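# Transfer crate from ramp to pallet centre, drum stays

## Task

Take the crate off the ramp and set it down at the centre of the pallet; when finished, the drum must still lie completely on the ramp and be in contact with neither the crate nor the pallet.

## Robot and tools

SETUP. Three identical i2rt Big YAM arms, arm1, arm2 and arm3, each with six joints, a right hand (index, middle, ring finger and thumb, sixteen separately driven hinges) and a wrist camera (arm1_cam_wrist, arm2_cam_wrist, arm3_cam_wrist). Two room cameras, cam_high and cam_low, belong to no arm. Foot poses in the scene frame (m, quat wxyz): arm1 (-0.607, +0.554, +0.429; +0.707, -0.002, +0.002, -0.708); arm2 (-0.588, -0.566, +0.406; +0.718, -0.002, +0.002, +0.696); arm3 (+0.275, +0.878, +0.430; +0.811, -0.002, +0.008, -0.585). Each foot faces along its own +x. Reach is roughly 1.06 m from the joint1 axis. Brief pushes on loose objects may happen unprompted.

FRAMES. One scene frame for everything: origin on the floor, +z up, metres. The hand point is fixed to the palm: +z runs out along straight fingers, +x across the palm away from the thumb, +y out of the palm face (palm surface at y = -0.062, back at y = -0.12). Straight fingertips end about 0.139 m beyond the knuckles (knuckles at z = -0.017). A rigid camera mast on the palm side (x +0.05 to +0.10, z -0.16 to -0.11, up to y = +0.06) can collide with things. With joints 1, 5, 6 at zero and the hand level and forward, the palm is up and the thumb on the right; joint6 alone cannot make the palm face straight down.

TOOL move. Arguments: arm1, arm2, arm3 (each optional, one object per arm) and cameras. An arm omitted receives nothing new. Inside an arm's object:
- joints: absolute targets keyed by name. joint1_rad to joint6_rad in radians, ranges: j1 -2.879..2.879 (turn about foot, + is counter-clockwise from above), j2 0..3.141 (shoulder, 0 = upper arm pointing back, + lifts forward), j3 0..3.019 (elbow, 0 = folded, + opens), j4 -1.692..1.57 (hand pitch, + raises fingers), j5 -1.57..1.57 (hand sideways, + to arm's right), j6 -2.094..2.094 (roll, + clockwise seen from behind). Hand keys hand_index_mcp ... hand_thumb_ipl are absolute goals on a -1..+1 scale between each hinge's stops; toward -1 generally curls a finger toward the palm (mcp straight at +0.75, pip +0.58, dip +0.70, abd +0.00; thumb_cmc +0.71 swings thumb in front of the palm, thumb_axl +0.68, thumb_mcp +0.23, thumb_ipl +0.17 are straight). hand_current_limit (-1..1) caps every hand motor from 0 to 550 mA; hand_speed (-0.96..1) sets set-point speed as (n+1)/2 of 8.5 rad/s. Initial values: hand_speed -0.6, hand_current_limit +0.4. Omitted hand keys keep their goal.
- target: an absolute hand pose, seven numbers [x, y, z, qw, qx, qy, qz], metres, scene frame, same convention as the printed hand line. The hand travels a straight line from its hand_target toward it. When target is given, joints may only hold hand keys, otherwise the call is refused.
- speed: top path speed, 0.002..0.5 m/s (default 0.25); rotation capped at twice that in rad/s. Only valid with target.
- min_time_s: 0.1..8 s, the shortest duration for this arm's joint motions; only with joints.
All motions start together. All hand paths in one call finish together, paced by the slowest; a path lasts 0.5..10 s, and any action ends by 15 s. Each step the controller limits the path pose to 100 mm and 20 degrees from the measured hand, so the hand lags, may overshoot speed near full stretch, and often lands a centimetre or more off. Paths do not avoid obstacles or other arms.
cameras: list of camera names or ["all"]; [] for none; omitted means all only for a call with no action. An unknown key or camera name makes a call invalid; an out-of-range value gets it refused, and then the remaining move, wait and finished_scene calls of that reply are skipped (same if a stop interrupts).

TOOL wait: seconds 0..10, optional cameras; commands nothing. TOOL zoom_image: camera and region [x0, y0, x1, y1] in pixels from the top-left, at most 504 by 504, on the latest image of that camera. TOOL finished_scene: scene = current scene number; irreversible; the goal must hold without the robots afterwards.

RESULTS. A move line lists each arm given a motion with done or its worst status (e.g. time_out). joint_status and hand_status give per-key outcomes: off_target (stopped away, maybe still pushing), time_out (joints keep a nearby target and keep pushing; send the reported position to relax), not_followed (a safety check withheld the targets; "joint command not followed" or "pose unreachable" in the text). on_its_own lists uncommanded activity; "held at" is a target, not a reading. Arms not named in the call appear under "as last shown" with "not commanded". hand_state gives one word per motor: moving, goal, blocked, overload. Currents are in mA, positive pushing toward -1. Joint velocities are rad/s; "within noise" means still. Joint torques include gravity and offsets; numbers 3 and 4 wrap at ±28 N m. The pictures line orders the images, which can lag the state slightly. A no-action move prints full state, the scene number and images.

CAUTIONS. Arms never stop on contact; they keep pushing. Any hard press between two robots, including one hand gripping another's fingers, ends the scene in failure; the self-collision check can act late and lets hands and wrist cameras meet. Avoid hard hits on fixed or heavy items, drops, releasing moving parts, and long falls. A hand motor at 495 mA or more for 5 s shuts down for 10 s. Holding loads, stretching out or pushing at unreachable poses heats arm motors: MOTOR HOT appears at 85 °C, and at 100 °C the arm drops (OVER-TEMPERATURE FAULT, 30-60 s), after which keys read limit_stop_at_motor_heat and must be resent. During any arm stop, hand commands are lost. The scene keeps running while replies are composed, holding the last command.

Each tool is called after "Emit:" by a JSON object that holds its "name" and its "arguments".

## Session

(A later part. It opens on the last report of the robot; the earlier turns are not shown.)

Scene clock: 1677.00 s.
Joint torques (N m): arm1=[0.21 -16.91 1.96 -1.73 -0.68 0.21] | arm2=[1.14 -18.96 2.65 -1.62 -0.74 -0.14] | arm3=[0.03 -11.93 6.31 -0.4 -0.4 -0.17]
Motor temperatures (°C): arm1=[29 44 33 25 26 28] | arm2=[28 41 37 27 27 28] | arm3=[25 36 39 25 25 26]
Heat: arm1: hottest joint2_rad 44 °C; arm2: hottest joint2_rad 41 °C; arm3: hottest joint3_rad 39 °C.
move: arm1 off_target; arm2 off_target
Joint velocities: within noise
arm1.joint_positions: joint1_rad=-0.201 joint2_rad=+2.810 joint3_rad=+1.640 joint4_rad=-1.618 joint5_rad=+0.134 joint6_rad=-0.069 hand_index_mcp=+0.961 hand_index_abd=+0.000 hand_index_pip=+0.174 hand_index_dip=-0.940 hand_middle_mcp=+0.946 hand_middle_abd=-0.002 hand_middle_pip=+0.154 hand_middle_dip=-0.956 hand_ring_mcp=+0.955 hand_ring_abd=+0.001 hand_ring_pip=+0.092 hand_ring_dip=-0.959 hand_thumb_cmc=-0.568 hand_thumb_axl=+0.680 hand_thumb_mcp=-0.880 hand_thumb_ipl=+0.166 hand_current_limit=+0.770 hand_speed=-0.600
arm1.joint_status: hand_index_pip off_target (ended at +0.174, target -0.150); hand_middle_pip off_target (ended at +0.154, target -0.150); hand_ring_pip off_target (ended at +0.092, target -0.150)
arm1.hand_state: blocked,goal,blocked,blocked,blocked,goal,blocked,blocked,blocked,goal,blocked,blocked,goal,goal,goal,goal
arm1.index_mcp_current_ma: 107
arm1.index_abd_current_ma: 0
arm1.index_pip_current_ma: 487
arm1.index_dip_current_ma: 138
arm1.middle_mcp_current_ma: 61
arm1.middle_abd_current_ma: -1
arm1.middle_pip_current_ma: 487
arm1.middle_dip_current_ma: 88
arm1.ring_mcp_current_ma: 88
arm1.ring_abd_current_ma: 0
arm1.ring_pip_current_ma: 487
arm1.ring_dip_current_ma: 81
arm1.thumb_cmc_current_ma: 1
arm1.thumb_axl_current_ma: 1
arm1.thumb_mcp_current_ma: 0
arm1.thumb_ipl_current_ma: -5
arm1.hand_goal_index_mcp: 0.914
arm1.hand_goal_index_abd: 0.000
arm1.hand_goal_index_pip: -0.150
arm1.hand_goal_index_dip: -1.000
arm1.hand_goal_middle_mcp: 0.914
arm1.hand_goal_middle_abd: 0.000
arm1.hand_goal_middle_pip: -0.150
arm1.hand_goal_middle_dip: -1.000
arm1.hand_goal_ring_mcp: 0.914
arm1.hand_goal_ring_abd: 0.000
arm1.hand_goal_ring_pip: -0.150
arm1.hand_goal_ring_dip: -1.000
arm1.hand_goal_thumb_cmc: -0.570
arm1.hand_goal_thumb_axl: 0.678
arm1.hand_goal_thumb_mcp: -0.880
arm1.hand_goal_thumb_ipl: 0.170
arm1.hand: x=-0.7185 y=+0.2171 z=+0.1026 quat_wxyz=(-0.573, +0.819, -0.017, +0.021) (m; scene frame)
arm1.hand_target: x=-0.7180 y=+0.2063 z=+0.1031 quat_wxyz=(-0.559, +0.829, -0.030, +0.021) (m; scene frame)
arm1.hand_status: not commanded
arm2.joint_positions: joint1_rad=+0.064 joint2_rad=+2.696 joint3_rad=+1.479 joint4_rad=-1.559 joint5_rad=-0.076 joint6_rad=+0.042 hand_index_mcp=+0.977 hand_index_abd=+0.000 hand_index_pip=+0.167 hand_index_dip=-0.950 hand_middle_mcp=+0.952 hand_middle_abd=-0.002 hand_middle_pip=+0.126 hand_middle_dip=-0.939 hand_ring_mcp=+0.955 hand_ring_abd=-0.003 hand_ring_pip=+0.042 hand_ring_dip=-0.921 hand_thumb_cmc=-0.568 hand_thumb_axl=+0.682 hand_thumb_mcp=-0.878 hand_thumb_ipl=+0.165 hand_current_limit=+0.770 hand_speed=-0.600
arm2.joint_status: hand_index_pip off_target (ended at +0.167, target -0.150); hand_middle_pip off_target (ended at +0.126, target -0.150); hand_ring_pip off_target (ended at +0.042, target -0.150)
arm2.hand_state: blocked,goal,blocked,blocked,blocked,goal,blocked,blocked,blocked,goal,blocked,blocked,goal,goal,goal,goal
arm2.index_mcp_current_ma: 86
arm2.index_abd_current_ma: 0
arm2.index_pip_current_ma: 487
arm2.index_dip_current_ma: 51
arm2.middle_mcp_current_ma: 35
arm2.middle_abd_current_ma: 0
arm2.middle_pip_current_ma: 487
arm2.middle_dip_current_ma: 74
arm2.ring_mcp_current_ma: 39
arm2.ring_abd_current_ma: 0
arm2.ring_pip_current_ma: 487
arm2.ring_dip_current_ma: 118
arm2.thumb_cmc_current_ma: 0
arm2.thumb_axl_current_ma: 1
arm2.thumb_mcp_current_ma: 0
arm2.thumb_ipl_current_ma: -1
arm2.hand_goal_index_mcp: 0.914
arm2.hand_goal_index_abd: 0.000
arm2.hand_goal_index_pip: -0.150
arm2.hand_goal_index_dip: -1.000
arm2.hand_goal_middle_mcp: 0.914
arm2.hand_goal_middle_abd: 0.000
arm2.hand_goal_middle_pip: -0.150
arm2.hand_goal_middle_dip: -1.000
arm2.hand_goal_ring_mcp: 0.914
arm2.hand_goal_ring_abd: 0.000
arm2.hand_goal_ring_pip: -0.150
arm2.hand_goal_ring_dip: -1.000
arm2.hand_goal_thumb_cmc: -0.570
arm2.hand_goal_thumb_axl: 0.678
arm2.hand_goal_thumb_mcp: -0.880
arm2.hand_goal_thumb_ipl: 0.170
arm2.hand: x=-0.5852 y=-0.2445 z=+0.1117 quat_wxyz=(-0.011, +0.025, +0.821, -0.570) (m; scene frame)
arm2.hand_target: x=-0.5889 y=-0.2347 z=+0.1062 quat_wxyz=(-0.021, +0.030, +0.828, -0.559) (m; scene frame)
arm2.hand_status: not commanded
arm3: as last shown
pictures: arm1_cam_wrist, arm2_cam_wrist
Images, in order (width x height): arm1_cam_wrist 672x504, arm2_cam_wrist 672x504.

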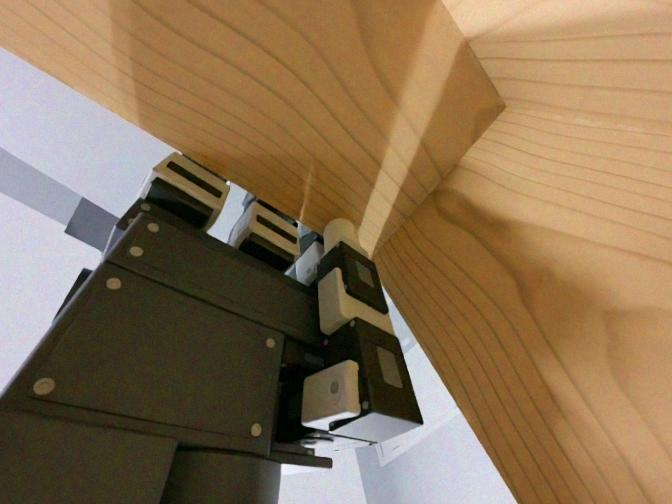

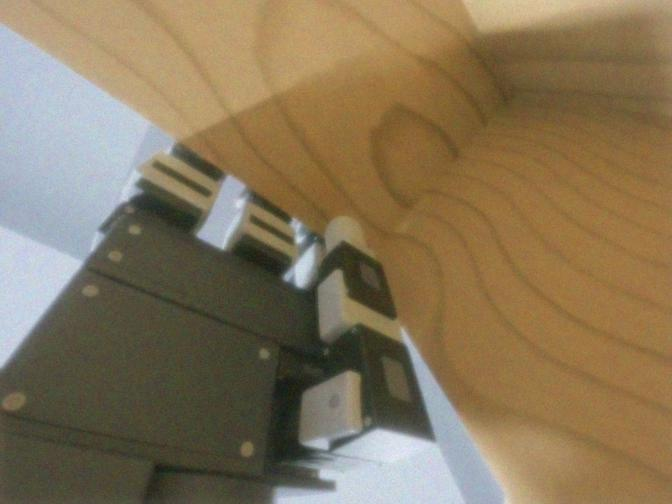

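Emit:
{"name": "move", "arguments": {"arm1": {"joints":{"hand_index_mcp":0.6,"hand_middle_mcp":0.6,"hand_ring_mcp":0.6}}, "arm2": {"joints":{"hand_index_mcp":0.6,"hand_middle_mcp":0.6,"hand_ring_mcp":0.6}}}}

Emit:
{"name": "move", "arguments": {"arm1": {"target":[-0.703,0.2065,0.292,0.5589,-0.8285,0.0304,-0.0205],"speed":0.15}, "arm2": {"target":[-0.574,-0.2345,0.292,-0.0205,0.0304,0.8285,-0.5589],"speed":0.15}}}

Emit:
{"name": "move", "arguments": {"arm1": {"target":[-0.836,0.200,0.300,0.5589,-0.8285,0.0304,-0.0205],"speed":0.14}, "arm2": {"target":[-0.705,-0.241,0.300,-0.0205,0.0304,0.8285,-0.5589],"speed":0.14}}}

Emit:
{"name": "move", "arguments": {"arm1": {"target":[-0.900,0.196,0.272,0.5589,-0.8285,0.0304,-0.0205],"speed":0.12}, "arm2": {"target":[-0.769,-0.246,0.272,-0.0205,0.0304,0.8285,-0.5589],"speed":0.12}}}

Emit:
{"name": "move", "arguments": {"arm1": {"target":[-0.985,0.192,0.260,0.5589,-0.8285,0.0304,-0.0205],"speed":0.12}, "arm2": {"target":[-0.854,-0.250,0.260,-0.0205,0.0304,0.8285,-0.5589],"speed":0.12}}}

Emit:
{"name": "move", "arguments": {"arm1": {"target":[-0.985,0.192,0.21,0.5589,-0.8285,0.0304,-0.0205],"speed":0.12}, "arm2": {"target":[-0.854,-0.250,0.21,-0.0205,0.0304,0.8285,-0.5589],"speed":0.12}, "cameras": ["cam_high","cam_low"]}}

Scene clock: 1699.13 s.
Joint torques (N m): arm1=[-0.32 -16.85 1.95 -1.92 -0.86 0.17] | arm2=[0.85 -19.14 2.67 -1.51 -0.92 -0.11] | arm3=[-0.26 -12.4 6.35 -0.35 -0.39 -0.17]
Motor temperatures (°C): arm1=[29 43 33 25 26 28] | arm2=[28 39 37 27 28 28] | arm3=[25 36 39 25 25 26]
Heat: arm1: hottest joint2_rad 43 °C; arm2: hottest joint2_rad 39 °C; arm3: hottest joint3_rad 39 °C.
move: arm1 off_target; arm2 off_target
Joint velocities: within noise
arm1.joint_positions: joint1_rad=-0.197 joint2_rad=+2.810 joint3_rad=+1.637 joint4_rad=-1.618 joint5_rad=+0.139 joint6_rad=-0.069 hand_index_mcp=+0.948 hand_index_abd=+0.000 hand_index_pip=+0.174 hand_index_dip=-0.933 hand_middle_mcp=+0.925 hand_middle_abd=-0.002 hand_middle_pip=+0.154 hand_middle_dip=-0.954 hand_ring_mcp=+0.932 hand_ring_abd=+0.001 hand_ring_pip=+0.092 hand_ring_dip=-0.958 hand_thumb_cmc=-0.568 hand_thumb_axl=+0.681 hand_thumb_mcp=-0.875 hand_thumb_ipl=+0.166 hand_current_limit=+0.770 hand_speed=-0.600
arm1.joint_status: hand_index_mcp off_target (ended at +0.948, target +0.600); hand_middle_mcp off_target (ended at +0.925, target +0.600); hand_ring_mcp off_target (ended at +0.932, target +0.600)
arm1.hand_state: blocked,goal,blocked,blocked,blocked,goal,blocked,blocked,blocked,goal,blocked,blocked,goal,goal,goal,goal
arm1.index_mcp_current_ma: 487
arm1.index_abd_current_ma: 0
arm1.index_pip_current_ma: 487
arm1.index_dip_current_ma: 163
arm1.middle_mcp_current_ma: 487
arm1.middle_abd_current_ma: -1
arm1.middle_pip_current_ma: 487
arm1.middle_dip_current_ma: 95
arm1.ring_mcp_current_ma: 487
arm1.ring_abd_current_ma: 0
arm1.ring_pip_current_ma: 487
arm1.ring_dip_current_ma: 84
arm1.thumb_cmc_current_ma: 1
arm1.thumb_axl_current_ma: 2
arm1.thumb_mcp_current_ma: 5
arm1.thumb_ipl_current_ma: -5
arm1.hand_goal_index_mcp: 0.600
arm1.hand_goal_index_abd: 0.000
arm1.hand_goal_index_pip: -0.150
arm1.hand_goal_index_dip: -1.000
arm1.hand_goal_middle_mcp: 0.600
arm1.hand_goal_middle_abd: 0.000
arm1.hand_goal_middle_pip: -0.150
arm1.hand_goal_middle_dip: -1.000
arm1.hand_goal_ring_mcp: 0.600
arm1.hand_goal_ring_abd: 0.000
arm1.hand_goal_ring_pip: -0.150
arm1.hand_goal_ring_dip: -1.000
arm1.hand_goal_thumb_cmc: -0.570
arm1.hand_goal_thumb_axl: 0.678
arm1.hand_goal_thumb_mcp: -0.880
arm1.hand_goal_thumb_ipl: 0.170
arm1.hand: x=-0.7181 y=+0.2181 z=+0.1028 quat_wxyz=(-0.574, +0.819, -0.015, +0.018) (m; scene frame)
arm1.hand_target: x=-0.7180 y=+0.2065 z=+0.1031 quat_wxyz=(-0.559, +0.828, -0.030, +0.021) (m; scene frame)
arm1.hand_status: not commanded
arm2.joint_positions: joint1_rad=+0.067 joint2_rad=+2.696 joint3_rad=+1.479 joint4_rad=-1.562 joint5_rad=-0.071 joint6_rad=+0.038 hand_index_mcp=+0.965 hand_index_abd=-0.001 hand_index_pip=+0.166 hand_index_dip=-0.945 hand_middle_mcp=+0.930 hand_middle_abd=-0.002 hand_middle_pip=+0.126 hand_middle_dip=-0.937 hand_ring_mcp=+0.926 hand_ring_abd=-0.003 hand_ring_pip=+0.042 hand_ring_dip=-0.921 hand_thumb_cmc=-0.568 hand_thumb_axl=+0.683 hand_thumb_mcp=-0.874 hand_thumb_ipl=+0.165 hand_current_limit=+0.770 hand_speed=-0.600
arm2.joint_status: hand_index_mcp off_target (ended at +0.965, target +0.600); hand_middle_mcp off_target (ended at +0.930, target +0.600); hand_ring_mcp off_target (ended at +0.926, target +0.600)
arm2.hand_state: blocked,goal,blocked,blocked,blocked,goal,blocked,blocked,blocked,goal,blocked,blocked,goal,goal,goal,goal
arm2.index_mcp_current_ma: 487
arm2.index_abd_current_ma: 0
arm2.index_pip_current_ma: 487
arm2.index_dip_current_ma: 62
arm2.middle_mcp_current_ma: 487
arm2.middle_abd_current_ma: 0
arm2.middle_pip_current_ma: 487
arm2.middle_dip_current_ma: 78
arm2.ring_mcp_current_ma: 487
arm2.ring_abd_current_ma: 0
arm2.ring_pip_current_ma: 487
arm2.ring_dip_current_ma: 119
arm2.thumb_cmc_current_ma: 0
arm2.thumb_axl_current_ma: 1
arm2.thumb_mcp_current_ma: 2
arm2.thumb_ipl_current_ma: -1
arm2.hand_goal_index_mcp: 0.600
arm2.hand_goal_index_abd: 0.000
arm2.hand_goal_index_pip: -0.150
arm2.hand_goal_index_dip: -1.000
arm2.hand_goal_middle_mcp: 0.600
arm2.hand_goal_middle_abd: 0.000
arm2.hand_goal_middle_pip: -0.150
arm2.hand_goal_middle_dip: -1.000
arm2.hand_goal_ring_mcp: 0.600
arm2.hand_goal_ring_abd: 0.000
arm2.hand_goal_ring_pip: -0.150
arm2.hand_goal_ring_dip: -1.000
arm2.hand_goal_thumb_cmc: -0.570
arm2.hand_goal_thumb_axl: 0.678
arm2.hand_goal_thumb_mcp: -0.880
arm2.hand_goal_thumb_ipl: 0.170
arm2.hand: x=-0.5857 y=-0.2448 z=+0.1122 quat_wxyz=(-0.009, +0.021, +0.821, -0.571) (m; scene frame)
arm2.hand_target: x=-0.5888 y=-0.2347 z=+0.1062 quat_wxyz=(-0.020, +0.030, +0.828, -0.559) (m; scene frame)
arm2.hand_status: not commanded
arm3: as last shown
pictures: none

Scene clock: 1701.13 s.
Joint torques (N m): arm1=[-1.08 -22.3 2.17 -5.34 -0.28 0.32] | arm2=[-1.79 -25.88 2.39 -5.52 -0.34 0.02] | arm3=[-0.03 -12.1 6.26 -0.27 -0.41 -0.15]
Motor temperatures (°C): arm1=[29 43 33 25 26 28] | arm2=[28 40 37 27 28 28] | arm3=[25 36 39 25 25 26]
Heat: arm1: hottest joint2_rad 43 °C; arm2: hottest joint2_rad 40 °C; arm3: hottest joint3_rad 39 °C.
move: arm1 off_target; arm2 off_target
Joint velocities: within noise
arm1.joint_positions: joint1_rad=-0.147 joint2_rad=+2.424 joint3_rad=+1.322 joint4_rad=-1.597 joint5_rad=+0.103 joint6_rad=-0.076 hand_index_mcp=+0.900 hand_index_abd=-0.009 hand_index_pip=+0.176 hand_index_dip=-0.854 hand_middle_mcp=+0.841 hand_middle_abd=-0.004 hand_middle_pip=+0.170 hand_middle_dip=-0.890 hand_ring_mcp=+0.805 hand_ring_abd=+0.001 hand_ring_pip=+0.107 hand_ring_dip=-0.897 hand_thumb_cmc=-0.568 hand_thumb_axl=+0.683 hand_thumb_mcp=-0.837 hand_thumb_ipl=+0.185 hand_current_limit=+0.770 hand_speed=-0.600
arm1.joint_status: not commanded
arm1.hand_state: blocked,goal,blocked,blocked,blocked,goal,blocked,blocked,blocked,goal,blocked,blocked,goal,goal,blocked,goal
arm1.index_mcp_current_ma: 487
arm1.index_abd_current_ma: -7
arm1.index_pip_current_ma: 487
arm1.index_dip_current_ma: 487
arm1.middle_mcp_current_ma: 487
arm1.middle_abd_current_ma: -2
arm1.middle_pip_current_ma: 487
arm1.middle_dip_current_ma: 333
arm1.ring_mcp_current_ma: 487
arm1.ring_abd_current_ma: 0
arm1.ring_pip_current_ma: 487
arm1.ring_dip_current_ma: 303
arm1.thumb_cmc_current_ma: 1
arm1.thumb_axl_current_ma: 6
arm1.thumb_mcp_current_ma: 124
arm1.thumb_ipl_current_ma: 30
arm1.hand_goal_index_mcp: 0.600
arm1.hand_goal_index_abd: 0.000
arm1.hand_goal_index_pip: -0.150
arm1.hand_goal_index_dip: -1.000
arm1.hand_goal_middle_mcp: 0.600
arm1.hand_goal_middle_abd: 0.000
arm1.hand_goal_middle_pip: -0.150
arm1.hand_goal_middle_dip: -1.000
arm1.hand_goal_ring_mcp: 0.600
arm1.hand_goal_ring_abd: 0.000
arm1.hand_goal_ring_pip: -0.150
arm1.hand_goal_ring_dip: -1.000
arm1.hand_goal_thumb_cmc: -0.570
arm1.hand_goal_thumb_axl: 0.678
arm1.hand_goal_thumb_mcp: -0.880
arm1.hand_goal_thumb_ipl: 0.170
arm1.on_its_own: hand_index_mcp moved -0.047 toward your old target +0.600; hand_middle_mcp moved -0.084 toward your old target +0.600; hand_ring_mcp moved -0.127 toward your old target +0.600
arm1.hand: x=-0.6924 y=+0.2229 z=+0.2346 quat_wxyz=(-0.535, +0.844, -0.004, +0.015) (m; scene frame)
arm1.hand_target: x=-0.7023 y=+0.2096 z=+0.2862 quat_wxyz=(-0.528, +0.849, -0.028, +0.016) (m; scene frame)
arm1.hand_status: off_target (0.061 m and 4.5 deg from the pose sent, 0.190 m and 2.8 deg at the start; pose on its path clipped on 2 of 60 steps; a joint's target at an end of its range on 32 of 60 steps)
arm2.joint_positions: joint1_rad=+0.072 joint2_rad=+2.334 joint3_rad=+1.240 joint4_rad=-1.621 joint5_rad=-0.058 joint6_rad=+0.013 hand_index_mcp=+0.906 hand_index_abd=-0.013 hand_index_pip=+0.168 hand_index_dip=-0.861 hand_middle_mcp=+0.845 hand_middle_abd=-0.004 hand_middle_pip=+0.126 hand_middle_dip=-0.857 hand_ring_mcp=+0.808 hand_ring_abd=-0.003 hand_ring_pip=+0.042 hand_ring_dip=-0.851 hand_thumb_cmc=-0.568 hand_thumb_axl=+0.687 hand_thumb_mcp=-0.833 hand_thumb_ipl=+0.186 hand_current_limit=+0.770 hand_speed=-0.600
arm2.joint_status: not commanded
arm2.hand_state: blocked,goal,blocked,blocked,blocked,goal,blocked,blocked,blocked,goal,blocked,blocked,goal,goal,blocked,goal
arm2.index_mcp_current_ma: 487
arm2.index_abd_current_ma: -3
arm2.index_pip_current_ma: 487
arm2.index_dip_current_ma: 329
arm2.middle_mcp_current_ma: 487
arm2.middle_abd_current_ma: 0
arm2.middle_pip_current_ma: 487
arm2.middle_dip_current_ma: 346
arm2.ring_mcp_current_ma: 487
arm2.ring_abd_current_ma: 0
arm2.ring_pip_current_ma: 487
arm2.ring_dip_current_ma: 375
arm2.thumb_cmc_current_ma: 0
arm2.thumb_axl_current_ma: 3
arm2.thumb_mcp_current_ma: 73
arm2.thumb_ipl_current_ma: 11
arm2.hand_goal_index_mcp: 0.600
arm2.hand_goal_index_abd: 0.000
arm2.hand_goal_index_pip: -0.150
arm2.hand_goal_index_dip: -1.000
arm2.hand_goal_middle_mcp: 0.600
arm2.hand_goal_middle_abd: 0.000
arm2.hand_goal_middle_pip: -0.150
arm2.hand_goal_middle_dip: -1.000
arm2.hand_goal_ring_mcp: 0.600
arm2.hand_goal_ring_abd: 0.000
arm2.hand_goal_ring_pip: -0.150
arm2.hand_goal_ring_dip: -1.000
arm2.hand_goal_thumb_cmc: -0.570
arm2.hand_goal_thumb_axl: 0.678
arm2.hand_goal_thumb_mcp: -0.880
arm2.hand_goal_thumb_ipl: 0.170
arm2.on_its_own: hand_index_mcp moved -0.059 toward your old target +0.600; hand_middle_mcp moved -0.085 toward your old target +0.600; hand_ring_mcp moved -0.119 toward your old target +0.600
arm2.hand: x=-0.5866 y=-0.2495 z=+0.2426 quat_wxyz=(-0.011, +0.004, +0.839, -0.544) (m; scene frame)
arm2.hand_target: x=-0.5746 y=-0.2375 z=+0.2871 quat_wxyz=(-0.020, +0.030, +0.843, -0.537) (m; scene frame)
arm2.hand_status: off_target (0.053 m and 3.9 deg from the pose sent, 0.180 m and 2.4 deg at the start; a joint's target at an end of its range on 26 of 60 steps)
arm3: as last shown
pictures: none

Scene clock: 1702.90 s.
Joint torques (N m): arm1=[-2.37 -22.01 5.27 -5.27 0.17 0.2] | arm2=[-0.15 -25.64 2.99 -5.34 -0.78 0.35] | arm3=[-0.5 -11.69 6.3 -0.34 -0.42 -0.19]
Motor temperatures (°C): arm1=[29 43 33 25 26 28] | arm2=[28 40 37 27 28 28] | arm3=[25 36 39 25 25 26]
Heat: arm1: hottest joint2_rad 43 °C; arm2: hottest joint2_rad 40 °C; arm3: hottest joint3_rad 39 °C.
move: arm1 off_target; arm2 off_target
Joint velocities: within noise
arm1.joint_positions: joint1_rad=-0.386 joint2_rad=+2.416 joint3_rad=+1.389 joint4_rad=-1.597 joint5_rad=+0.336 joint6_rad=-0.205 hand_index_mcp=+0.900 hand_index_abd=-0.012 hand_index_pip=+0.177 hand_index_dip=-0.835 hand_middle_mcp=+0.817 hand_middle_abd=-0.004 hand_middle_pip=+0.186 hand_middle_dip=-0.886 hand_ring_mcp=+0.773 hand_ring_abd=-0.001 hand_ring_pip=+0.107 hand_ring_dip=-0.897 hand_thumb_cmc=-0.566 hand_thumb_axl=+0.686 hand_thumb_mcp=-0.829 hand_thumb_ipl=+0.190 hand_current_limit=+0.770 hand_speed=-0.600
arm1.joint_status: not commanded
arm1.hand_state: blocked,goal,blocked,blocked,blocked,goal,blocked,blocked,blocked,goal,blocked,blocked,goal,goal,blocked,blocked
arm1.index_mcp_current_ma: 487
arm1.index_abd_current_ma: -11
arm1.index_pip_current_ma: 487
arm1.index_dip_current_ma: 487
arm1.middle_mcp_current_ma: 487
arm1.middle_abd_current_ma: -3
arm1.middle_pip_current_ma: 487
arm1.middle_dip_current_ma: 353
arm1.ring_mcp_current_ma: 487
arm1.ring_abd_current_ma: 0
arm1.ring_pip_current_ma: 487
arm1.ring_dip_current_ma: 303
arm1.thumb_cmc_current_ma: 3
arm1.thumb_axl_current_ma: 10
arm1.thumb_mcp_current_ma: 159
arm1.thumb_ipl_current_ma: 44
arm1.hand_goal_index_mcp: 0.600
arm1.hand_goal_index_abd: 0.000
arm1.hand_goal_index_pip: -0.150
arm1.hand_goal_index_dip: -1.000
arm1.hand_goal_middle_mcp: 0.600
arm1.hand_goal_middle_abd: 0.000
arm1.hand_goal_middle_pip: -0.150
arm1.hand_goal_middle_dip: -1.000
arm1.hand_goal_ring_mcp: 0.600
arm1.hand_goal_ring_abd: 0.000
arm1.hand_goal_ring_pip: -0.150
arm1.hand_goal_ring_dip: -1.000
arm1.hand_goal_thumb_cmc: -0.570
arm1.hand_goal_thumb_axl: 0.678
arm1.hand_goal_thumb_mcp: -0.880
arm1.hand_goal_thumb_ipl: 0.170
arm1.on_its_own: hand_middle_mcp moved -0.024 toward your old target +0.600; hand_ring_mcp moved -0.032 toward your old target +0.600
arm1.hand: x=-0.8113 y=+0.2204 z=+0.2414 quat_wxyz=(-0.516, +0.856, +0.005, +0.004) (m; scene frame)
arm1.hand_target: x=-0.8343 y=+0.2035 z=+0.2955 quat_wxyz=(-0.501, +0.865, -0.022, +0.002) (m; scene frame)
arm1.hand_status: off_target (0.067 m and 7.3 deg from the pose sent, 0.160 m and 4.5 deg at the start; a joint's target at an end of its range on 50 of 53 steps)
arm2.joint_positions: joint1_rad=+0.337 joint2_rad=+2.309 joint3_rad=+1.267 joint4_rad=-1.621 joint5_rad=-0.311 joint6_rad=+0.102 hand_index_mcp=+0.906 hand_index_abd=-0.013 hand_index_pip=+0.169 hand_index_dip=-0.848 hand_middle_mcp=+0.838 hand_middle_abd=-0.004 hand_middle_pip=+0.130 hand_middle_dip=-0.849 hand_ring_mcp=+0.799 hand_ring_abd=-0.003 hand_ring_pip=+0.042 hand_ring_dip=-0.847 hand_thumb_cmc=-0.565 hand_thumb_axl=+0.686 hand_thumb_mcp=-0.824 hand_thumb_ipl=+0.190 hand_current_limit=+0.770 hand_speed=-0.600
arm2.joint_status: not commanded
arm2.hand_state: blocked,goal,blocked,blocked,blocked,goal,blocked,blocked,blocked,goal,blocked,blocked,goal,goal,blocked,blocked
arm2.index_mcp_current_ma: 487
arm2.index_abd_current_ma: -4
arm2.index_pip_current_ma: 487
arm2.index_dip_current_ma: 387
arm2.middle_mcp_current_ma: 487
arm2.middle_abd_current_ma: 0
arm2.middle_pip_current_ma: 487
arm2.middle_dip_current_ma: 385
arm2.ring_mcp_current_ma: 487
arm2.ring_abd_current_ma: 0
arm2.ring_pip_current_ma: 487
arm2.ring_dip_current_ma: 393
arm2.thumb_cmc_current_ma: 1
arm2.thumb_axl_current_ma: 3
arm2.thumb_mcp_current_ma: 102
arm2.thumb_ipl_current_ma: 17
arm2.hand_goal_index_mcp: 0.600
arm2.hand_goal_index_abd: 0.000
arm2.hand_goal_index_pip: -0.150
arm2.hand_goal_index_dip: -1.000
arm2.hand_goal_middle_mcp: 0.600
arm2.hand_goal_middle_abd: 0.000
arm2.hand_goal_middle_pip: -0.150
arm2.hand_goal_middle_dip: -1.000
arm2.hand_goal_ring_mcp: 0.600
arm2.hand_goal_ring_abd: 0.000
arm2.hand_goal_ring_pip: -0.150
arm2.hand_goal_ring_dip: -1.000
arm2.hand_goal_thumb_cmc: -0.570
arm2.hand_goal_thumb_axl: 0.678
arm2.hand_goal_thumb_mcp: -0.880
arm2.hand_goal_thumb_ipl: 0.170
arm2.hand: x=-0.7111 y=-0.2520 z=+0.2525 quat_wxyz=(-0.027, -0.006, +0.847, -0.531) (m; scene frame)
arm2.hand_target: x=-0.7051 y=-0.2431 z=+0.2956 quat_wxyz=(-0.025, +0.031, +0.847, -0.531) (m; scene frame)
arm2.hand_status: off_target (0.049 m and 5.7 deg from the pose sent, 0.132 m and 3.9 deg at the start; a joint's target at an end of its range on 48 of 53 steps)
arm3: as last shown
pictures: none

Scene clock: 1704.10 s.
Joint torques (N m): arm1=[-3.19 -19.37 8.25 -3.84 0.34 -0.02] | arm2=[0.26 -21.6 5.31 -5.05 -1.01 0.37] | arm3=[-0.26 -12.16 6.24 -0.32 -0.39 -0.19]
Motor temperatures (°C): arm1=[29 44 33 25 26 28] | arm2=[28 40 37 27 28 28] | arm3=[25 36 39 25 25 26]
Heat: arm1: hottest joint2_rad 44 °C; arm2: hottest joint2_rad 40 °C; arm3: hottest joint3_rad 39 °C.
move: arm1 off_target; arm2 off_target
Joint velocities: within noise
arm1.joint_positions: joint1_rad=-0.482 joint2_rad=+2.452 joint3_rad=+1.481 joint4_rad=-1.637 joint5_rad=+0.429 joint6_rad=-0.246 hand_index_mcp=+0.900 hand_index_abd=-0.015 hand_index_pip=+0.180 hand_index_dip=-0.832 hand_middle_mcp=+0.812 hand_middle_abd=-0.004 hand_middle_pip=+0.188 hand_middle_dip=-0.886 hand_ring_mcp=+0.762 hand_ring_abd=-0.002 hand_ring_pip=+0.107 hand_ring_dip=-0.897 hand_thumb_cmc=-0.566 hand_thumb_axl=+0.686 hand_thumb_mcp=-0.828 hand_thumb_ipl=+0.191 hand_current_limit=+0.770 hand_speed=-0.600
arm1.joint_status: not commanded
arm1.hand_state: blocked,goal,blocked,blocked,blocked,goal,blocked,blocked,blocked,goal,blocked,blocked,goal,goal,blocked,blocked
arm1.index_mcp_current_ma: 487
arm1.index_abd_current_ma: -16
arm1.index_pip_current_ma: 487
arm1.index_dip_current_ma: 487
arm1.middle_mcp_current_ma: 487
arm1.middle_abd_current_ma: -3
arm1.middle_pip_current_ma: 487
arm1.middle_dip_current_ma: 353
arm1.ring_mcp_current_ma: 487
arm1.ring_abd_current_ma: -1
arm1.ring_pip_current_ma: 487
arm1.ring_dip_current_ma: 303
arm1.thumb_cmc_current_ma: 3
arm1.thumb_axl_current_ma: 10
arm1.thumb_mcp_current_ma: 162
arm1.thumb_ipl_current_ma: 47
arm1.hand_goal_index_mcp: 0.600
arm1.hand_goal_index_abd: 0.000
arm1.hand_goal_index_pip: -0.150
arm1.hand_goal_index_dip: -1.000
arm1.hand_goal_middle_mcp: 0.600
arm1.hand_goal_middle_abd: 0.000
arm1.hand_goal_middle_pip: -0.150
arm1.hand_goal_middle_dip: -1.000
arm1.hand_goal_ring_mcp: 0.600
arm1.hand_goal_ring_abd: 0.000
arm1.hand_goal_ring_pip: -0.150
arm1.hand_goal_ring_dip: -1.000
arm1.hand_goal_thumb_cmc: -0.570
arm1.hand_goal_thumb_axl: 0.678
arm1.hand_goal_thumb_mcp: -0.880
arm1.hand_goal_thumb_ipl: 0.170
arm1.hand: x=-0.8677 y=+0.2181 z=+0.2409 quat_wxyz=(-0.518, +0.855, +0.003, -0.001) (m; scene frame)
arm1.hand_target: x=-0.8989 y=+0.1986 z=+0.2720 quat_wxyz=(-0.498, +0.867, -0.020, -0.004) (m; scene frame)
arm1.hand_status: off_target (0.050 m and 7.2 deg from the pose sent, 0.097 m and 7.3 deg at the start; a joint's target at an end of its range on 34 of 36 steps)
arm2.joint_positions: joint1_rad=+0.456 joint2_rad=+2.346 joint3_rad=+1.336 joint4_rad=-1.624 joint5_rad=-0.423 joint6_rad=+0.153 hand_index_mcp=+0.905 hand_index_abd=-0.013 hand_index_pip=+0.170 hand_index_dip=-0.845 hand_middle_mcp=+0.836 hand_middle_abd=-0.004 hand_middle_pip=+0.130 hand_middle_dip=-0.849 hand_ring_mcp=+0.794 hand_ring_abd=-0.003 hand_ring_pip=+0.042 hand_ring_dip=-0.849 hand_thumb_cmc=-0.565 hand_thumb_axl=+0.687 hand_thumb_mcp=-0.824 hand_thumb_ipl=+0.191 hand_current_limit=+0.770 hand_speed=-0.600
arm2.joint_status: not commanded
arm2.hand_state: blocked,goal,blocked,blocked,blocked,goal,blocked,blocked,blocked,goal,blocked,blocked,goal,goal,blocked,blocked
arm2.index_mcp_current_ma: 487
arm2.index_abd_current_ma: -4
arm2.index_pip_current_ma: 487
arm2.index_dip_current_ma: 400
arm2.middle_mcp_current_ma: 487
arm2.middle_abd_current_ma: 0
arm2.middle_pip_current_ma: 487
arm2.middle_dip_current_ma: 385
arm2.ring_mcp_current_ma: 487
arm2.ring_abd_current_ma: 0
arm2.ring_pip_current_ma: 487
arm2.ring_dip_current_ma: 384
arm2.thumb_cmc_current_ma: 1
arm2.thumb_axl_current_ma: 3
arm2.thumb_mcp_current_ma: 102
arm2.thumb_ipl_current_ma: 18
arm2.hand_goal_index_mcp: 0.600
arm2.hand_goal_index_abd: 0.000
arm2.hand_goal_index_pip: -0.150
arm2.hand_goal_index_dip: -1.000
arm2.hand_goal_middle_mcp: 0.600
arm2.hand_goal_middle_abd: 0.000
arm2.hand_goal_middle_pip: -0.150
arm2.hand_goal_middle_dip: -1.000
arm2.hand_goal_ring_mcp: 0.600
arm2.hand_goal_ring_abd: 0.000
arm2.hand_goal_ring_pip: -0.150
arm2.hand_goal_ring_dip: -1.000
arm2.hand_goal_thumb_cmc: -0.570
arm2.hand_goal_thumb_axl: 0.678
arm2.hand_goal_thumb_mcp: -0.880
arm2.hand_goal_thumb_ipl: 0.170
arm2.hand: x=-0.7722 y=-0.2529 z=+0.2447 quat_wxyz=(-0.033, -0.009, +0.848, -0.529) (m; scene frame)
arm2.hand_target: x=-0.7692 y=-0.2467 z=+0.2710 quat_wxyz=(-0.025, +0.031, +0.840, -0.541) (m; scene frame)
arm2.hand_status: off_target (0.028 m and 6.2 deg from the pose sent, 0.061 m and 5.7 deg at the start; a joint's target at an end of its range on 33 of 36 steps)
arm3: as last shown
pictures: none

Scene clock: 1705.80 s.
Joint torques (N m): arm1=[-3.84 -19.02 10.17 -2.1 0.72 -0.07] | arm2=[0.79 -22.01 6.52 -4.12 -1.38 0.41] | arm3=[-0.38 -11.99 6.23 -0.36 -0.39 -0.19]
Motor temperatures (°C): arm1=[29 44 33 25 26 28] | arm2=[28 40 37 27 29 28] | arm3=[25 35 39 25 25 26]
Heat: arm1: hottest joint2_rad 44 °C; arm2: hottest joint2_rad 40 °C; arm3: hottest joint3_rad 39 °C.
move: arm1 off_target; arm2 off_target
Joint velocities: within noise
arm1.joint_positions: joint1_rad=-0.595 joint2_rad=+2.505 joint3_rad=+1.625 joint4_rad=-1.683 joint5_rad=+0.536 joint6_rad=-0.342 hand_index_mcp=+0.920 hand_index_abd=-0.019 hand_index_pip=+0.180 hand_index_dip=-0.840 hand_middle_mcp=+0.804 hand_middle_abd=-0.004 hand_middle_pip=+0.193 hand_middle_dip=-0.886 hand_ring_mcp=+0.741 hand_ring_abd=-0.003 hand_ring_pip=+0.107 hand_ring_dip=-0.897 hand_thumb_cmc=-0.563 hand_thumb_axl=+0.681 hand_thumb_mcp=-0.828 hand_thumb_ipl=+0.184 hand_current_limit=+0.770 hand_speed=-0.600
arm1.joint_status: not commanded
arm1.hand_state: blocked,goal,blocked,blocked,blocked,goal,blocked,blocked,blocked,goal,blocked,blocked,goal,goal,blocked,goal
arm1.index_mcp_current_ma: 487
arm1.index_abd_current_ma: -22
arm1.index_pip_current_ma: 487
arm1.index_dip_current_ma: 487
arm1.middle_mcp_current_ma: 487
arm1.middle_abd_current_ma: -3
arm1.middle_pip_current_ma: 487
arm1.middle_dip_current_ma: 353
arm1.ring_mcp_current_ma: 487
arm1.ring_abd_current_ma: -1
arm1.ring_pip_current_ma: 487
arm1.ring_dip_current_ma: 303
arm1.thumb_cmc_current_ma: 6
arm1.thumb_axl_current_ma: 3
arm1.thumb_mcp_current_ma: 162
arm1.thumb_ipl_current_ma: 27
arm1.hand_goal_index_mcp: 0.600
arm1.hand_goal_index_abd: 0.000
arm1.hand_goal_index_pip: -0.150
arm1.hand_goal_index_dip: -1.000
arm1.hand_goal_middle_mcp: 0.600
arm1.hand_goal_middle_abd: 0.000
arm1.hand_goal_middle_pip: -0.150
arm1.hand_goal_middle_dip: -1.000
arm1.hand_goal_ring_mcp: 0.600
arm1.hand_goal_ring_abd: 0.000
arm1.hand_goal_ring_pip: -0.150
arm1.hand_goal_ring_dip: -1.000
arm1.hand_goal_thumb_cmc: -0.570
arm1.hand_goal_thumb_axl: 0.678
arm1.hand_goal_thumb_mcp: -0.880
arm1.hand_goal_thumb_ipl: 0.170
arm1.on_its_own: hand_ring_mcp moved -0.021 toward your old target +0.600
arm1.hand: x=-0.9395 y=+0.2136 z=+0.2402 quat_wxyz=(-0.515, +0.857, +0.016, -0.002) (m; scene frame)
arm1.hand_target: x=-0.9835 y=+0.1953 z=+0.2622 quat_wxyz=(-0.483, +0.875, -0.014, -0.018) (m; scene frame)
arm1.hand_status: off_target (0.054 m and 8.5 deg from the pose sent, 0.122 m and 7.2 deg at the start; a joint's target at an end of its range on 50 of 51 steps)
arm2.joint_positions: joint1_rad=+0.601 joint2_rad=+2.398 joint3_rad=+1.451 joint4_rad=-1.645 joint5_rad=-0.553 joint6_rad=+0.240 hand_index_mcp=+0.891 hand_index_abd=-0.013 hand_index_pip=+0.178 hand_index_dip=-0.837 hand_middle_mcp=+0.831 hand_middle_abd=-0.004 hand_middle_pip=+0.130 hand_middle_dip=-0.849 hand_ring_mcp=+0.787 hand_ring_abd=-0.003 hand_ring_pip=+0.042 hand_ring_dip=-0.878 hand_thumb_cmc=-0.565 hand_thumb_axl=+0.692 hand_thumb_mcp=-0.820 hand_thumb_ipl=+0.194 hand_current_limit=+0.770 hand_speed=-0.600
arm2.joint_status: not commanded
arm2.hand_state: blocked,goal,blocked,blocked,blocked,goal,blocked,blocked,blocked,goal,blocked,blocked,goal,goal,blocked,blocked
arm2.index_mcp_current_ma: 487
arm2.index_abd_current_ma: -4
arm2.index_pip_current_ma: 487
arm2.index_dip_current_ma: 441
arm2.middle_mcp_current_ma: 487
arm2.middle_abd_current_ma: 0
arm2.middle_pip_current_ma: 487
arm2.middle_dip_current_ma: 385
arm2.ring_mcp_current_ma: 487
arm2.ring_abd_current_ma: 0
arm2.ring_pip_current_ma: 487
arm2.ring_dip_current_ma: 259
arm2.thumb_cmc_current_ma: 1
arm2.thumb_axl_current_ma: 7
arm2.thumb_mcp_current_ma: 113
arm2.thumb_ipl_current_ma: 23
arm2.hand_goal_index_mcp: 0.600
arm2.hand_goal_index_abd: 0.000
arm2.hand_goal_index_pip: -0.150
arm2.hand_goal_index_dip: -1.000
arm2.hand_goal_middle_mcp: 0.600
arm2.hand_goal_middle_abd: 0.000
arm2.hand_goal_middle_pip: -0.150
arm2.hand_goal_middle_dip: -1.000
arm2.hand_goal_ring_mcp: 0.600
arm2.hand_goal_ring_abd: 0.000
arm2.hand_goal_ring_pip: -0.150
arm2.hand_goal_ring_dip: -1.000
arm2.hand_goal_thumb_cmc: -0.570
arm2.hand_goal_thumb_axl: 0.678
arm2.hand_goal_thumb_mcp: -0.880
arm2.hand_goal_thumb_ipl: 0.170
arm2.hand: x=-0.8506 y=-0.2575 z=+0.2387 quat_wxyz=(-0.034, -0.006, +0.848, -0.528) (m; scene frame)
arm2.hand_target: x=-0.8539 y=-0.2505 z=+0.2596 quat_wxyz=(-0.029, +0.033, +0.844, -0.535) (m; scene frame)
arm2.hand_status: off_target (0.023 m and 6.1 deg from the pose sent, 0.083 m and 6.2 deg at the start; a joint's target at an end of its range on 49 of 51 steps)
arm3.joint_positions: joint1_rad=+0.456 joint2_rad=+1.520 joint3_rad=+1.113 joint4_rad=-1.508 joint5_rad=-0.503 joint6_rad=+0.409 hand_index_mcp=+0.474 hand_index_abd=-0.002 hand_index_pip=+0.277 hand_index_dip=+0.398 hand_middle_mcp=+0.474 hand_middle_abd=-0.002 hand_middle_pip=+0.278 hand_middle_dip=+0.398 hand_ring_mcp=+0.475 hand_ring_abd=+0.003 hand_ring_pip=+0.278 hand_ring_dip=+0.398 hand_thumb_cmc=-0.567 hand_thumb_axl=+0.680 hand_thumb_mcp=+0.095 hand_thumb_ipl=+0.001 hand_current_limit=+0.400 hand_speed=-0.600
arm3.joint_status: not commanded
arm3.hand_state: goal,goal,goal,goal,goal,goal,goal,goal,goal,goal,goal,goal,goal,goal,goal,goal
arm3.index_mcp_current_ma: -4
arm3.index_abd_current_ma: 0
arm3.index_pip_current_ma: -1
arm3.index_dip_current_ma: -1
arm3.middle_mcp_current_ma: -4
arm3.middle_abd_current_ma: 0
arm3.middle_pip_current_ma: -1
arm3.middle_dip_current_ma: -1
arm3.ring_mcp_current_ma: -3
arm3.ring_abd_current_ma: 1
arm3.ring_pip_current_ma: -1
arm3.ring_dip_current_ma: -1
arm3.thumb_cmc_current_ma: 1
arm3.thumb_axl_current_ma: 1
arm3.thumb_mcp_current_ma: -3
arm3.thumb_ipl_current_ma: 1
arm3.hand_goal_index_mcp: 0.480
arm3.hand_goal_index_abd: 0.000
arm3.hand_goal_index_pip: 0.280
arm3.hand_goal_index_dip: 0.400
arm3.hand_goal_middle_mcp: 0.480
arm3.hand_goal_middle_abd: 0.000
arm3.hand_goal_middle_pip: 0.280
arm3.hand_goal_middle_dip: 0.400
arm3.hand_goal_ring_mcp: 0.480
arm3.hand_goal_ring_abd: 0.000
arm3.hand_goal_ring_pip: 0.280
arm3.hand_goal_ring_dip: 0.400
arm3.hand_goal_thumb_cmc: -0.570
arm3.hand_goal_thumb_axl: 0.678
arm3.hand_goal_thumb_mcp: 0.100
arm3.hand_goal_thumb_ipl: 0.000
arm3.hand: x=+0.5833 y=+0.6161 z=+0.5240 quat_wxyz=(-0.278, +0.946, +0.130, +0.104) (m; scene frame)
arm3.hand_target: x=+0.5828 y=+0.6190 z=+0.5270 quat_wxyz=(-0.272, +0.946, +0.139, +0.107) (m; scene frame)
arm3.hand_status: not commanded
pictures: none

Scene clock: 1707.17 s.
Joint torques (N m): arm1=[-4.13 -12.34 14.24 -1.72 0.42 0.48] | arm2=[0.67 -15.62 8.91 -1.7 -1.2 0.17] | arm3=[-0.44 -12.34 6.35 -0.27 -0.41 -0.21]
Motor temperatures (°C): arm1=[29 44 34 25 26 28] | arm2=[28 40 37 27 29 28] | arm3=[25 35 39 25 25 26]
Heat: arm1: hottest joint2_rad 44 °C; arm2: hottest joint2_rad 40 °C; arm3: hottest joint3_rad 39 °C.
move: arm1 off_target; arm2 off_target
Joint velocities: within noise
arm1.joint_positions: joint1_rad=-0.595 joint2_rad=+2.537 joint3_rad=+1.653 joint4_rad=-1.691 joint5_rad=+0.539 joint6_rad=-0.374 hand_index_mcp=+0.990 hand_index_abd=-0.023 hand_index_pip=+0.180 hand_index_dip=-0.928 hand_middle_mcp=+0.841 hand_middle_abd=-0.005 hand_middle_pip=+0.193 hand_middle_dip=-0.967 hand_ring_mcp=+0.751 hand_ring_abd=-0.003 hand_ring_pip=+0.107 hand_ring_dip=-0.974 hand_thumb_cmc=-0.559 hand_thumb_axl=+0.676 hand_thumb_mcp=-0.865 hand_thumb_ipl=+0.162 hand_current_limit=+0.770 hand_speed=-0.600
arm1.joint_status: not commanded
arm1.hand_state: blocked,blocked,blocked,blocked,blocked,goal,blocked,blocked,blocked,goal,blocked,blocked,goal,goal,goal,goal
arm1.index_mcp_current_ma: 487
arm1.index_abd_current_ma: -28
arm1.index_pip_current_ma: 487
arm1.index_dip_current_ma: 183
arm1.middle_mcp_current_ma: 487
arm1.middle_abd_current_ma: -3
arm1.middle_pip_current_ma: 487
arm1.middle_dip_current_ma: 58
arm1.ring_mcp_current_ma: 487
arm1.ring_abd_current_ma: -1
arm1.ring_pip_current_ma: 487
arm1.ring_dip_current_ma: 42
arm1.thumb_cmc_current_ma: 12
arm1.thumb_axl_current_ma: -2
arm1.thumb_mcp_current_ma: 27
arm1.thumb_ipl_current_ma: -11
arm1.hand_goal_index_mcp: 0.600
arm1.hand_goal_index_abd: 0.000
arm1.hand_goal_index_pip: -0.150
arm1.hand_goal_index_dip: -1.000
arm1.hand_goal_middle_mcp: 0.600
arm1.hand_goal_middle_abd: 0.000
arm1.hand_goal_middle_pip: -0.150
arm1.hand_goal_middle_dip: -1.000
arm1.hand_goal_ring_mcp: 0.600
arm1.hand_goal_ring_abd: 0.000
arm1.hand_goal_ring_pip: -0.150
arm1.hand_goal_ring_dip: -1.000
arm1.hand_goal_thumb_cmc: -0.570
arm1.hand_goal_thumb_axl: 0.678
arm1.hand_goal_thumb_mcp: -0.880
arm1.hand_goal_thumb_ipl: 0.170
arm1.hand: x=-0.9383 y=+0.2121 z=+0.2293 quat_wxyz=(-0.519, +0.854, +0.032, +0.008) (m; scene frame)
arm1.hand_target: x=-0.9822 y=+0.1962 z=+0.2139 quat_wxyz=(-0.497, +0.867, -0.015, -0.010) (m; scene frame)
arm1.hand_status: off_target (0.054 m and 9.1 deg from the pose sent, 0.059 m and 8.5 deg at the start; a joint's target at an end of its range on 40 of 41 steps)
arm2.joint_positions: joint1_rad=+0.601 joint2_rad=+2.449 joint3_rad=+1.502 joint4_rad=-1.705 joint5_rad=-0.554 joint6_rad=+0.241 hand_index_mcp=+0.887 hand_index_abd=-0.013 hand_index_pip=+0.178 hand_index_dip=-0.844 hand_middle_mcp=+0.831 hand_middle_abd=-0.004 hand_middle_pip=+0.130 hand_middle_dip=-0.897 hand_ring_mcp=+0.787 hand_ring_abd=-0.004 hand_ring_pip=+0.042 hand_ring_dip=-0.959 hand_thumb_cmc=-0.568 hand_thumb_axl=+0.697 hand_thumb_mcp=-0.825 hand_thumb_ipl=+0.182 hand_current_limit=+0.770 hand_speed=-0.600
arm2.joint_status: not commanded
arm2.hand_state: blocked,goal,blocked,blocked,blocked,goal,blocked,blocked,blocked,goal,blocked,blocked,goal,goal,blocked,goal
arm2.index_mcp_current_ma: 487
arm2.index_abd_current_ma: -4
arm2.index_pip_current_ma: 487
arm2.index_dip_current_ma: 406
arm2.middle_mcp_current_ma: 487
arm2.middle_abd_current_ma: 0
arm2.middle_pip_current_ma: 487
arm2.middle_dip_current_ma: 190
arm2.ring_mcp_current_ma: 487
arm2.ring_abd_current_ma: 0
arm2.ring_pip_current_ma: 487
arm2.ring_dip_current_ma: 36
arm2.thumb_cmc_current_ma: 0
arm2.thumb_axl_current_ma: 12
arm2.thumb_mcp_current_ma: 95
arm2.thumb_ipl_current_ma: 6
arm2.hand_goal_index_mcp: 0.600
arm2.hand_goal_index_abd: 0.000
arm2.hand_goal_index_pip: -0.150
arm2.hand_goal_index_dip: -1.000
arm2.hand_goal_middle_mcp: 0.600
arm2.hand_goal_middle_abd: 0.000
arm2.hand_goal_middle_pip: -0.150
arm2.hand_goal_middle_dip: -1.000
arm2.hand_goal_ring_mcp: 0.600
arm2.hand_goal_ring_abd: 0.000
arm2.hand_goal_ring_pip: -0.150
arm2.hand_goal_ring_dip: -1.000
arm2.hand_goal_thumb_cmc: -0.570
arm2.hand_goal_thumb_axl: 0.678
arm2.hand_goal_thumb_mcp: -0.880
arm2.hand_goal_thumb_ipl: 0.170
arm2.hand: x=-0.8500 y=-0.2587 z=+0.2325 quat_wxyz=(-0.021, +0.004, +0.835, -0.550) (m; scene frame)
arm2.hand_target: x=-0.8533 y=-0.2510 z=+0.2107 quat_wxyz=(-0.022, +0.030, +0.832, -0.554) (m; scene frame)
arm2.hand_status: off_target (0.024 m and 3.3 deg from the pose sent, 0.030 m and 6.1 deg at the start; a joint's target at an end of its range on 33 of 41 steps)
arm3: as last shown
pictures: cam_high, cam_low
Images, in order (width x height): cam_high 672x504, cam_low 672x504.

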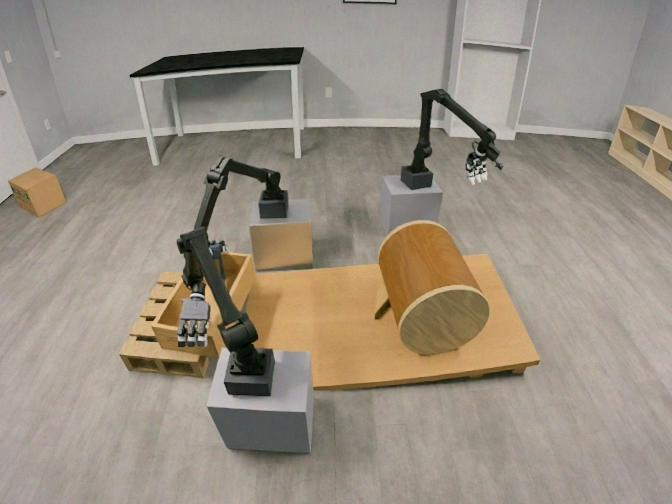

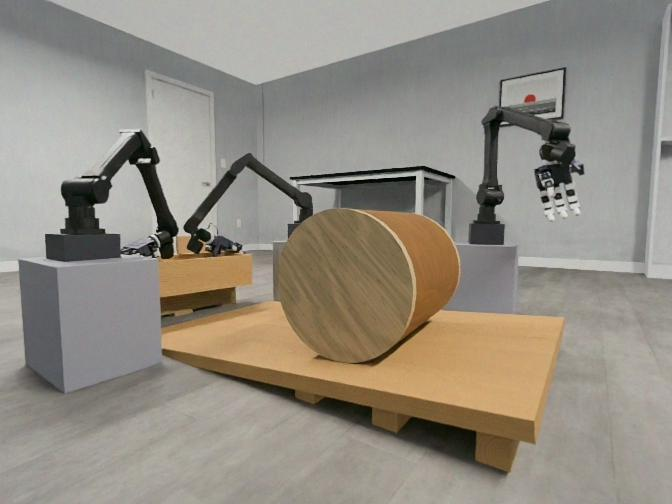

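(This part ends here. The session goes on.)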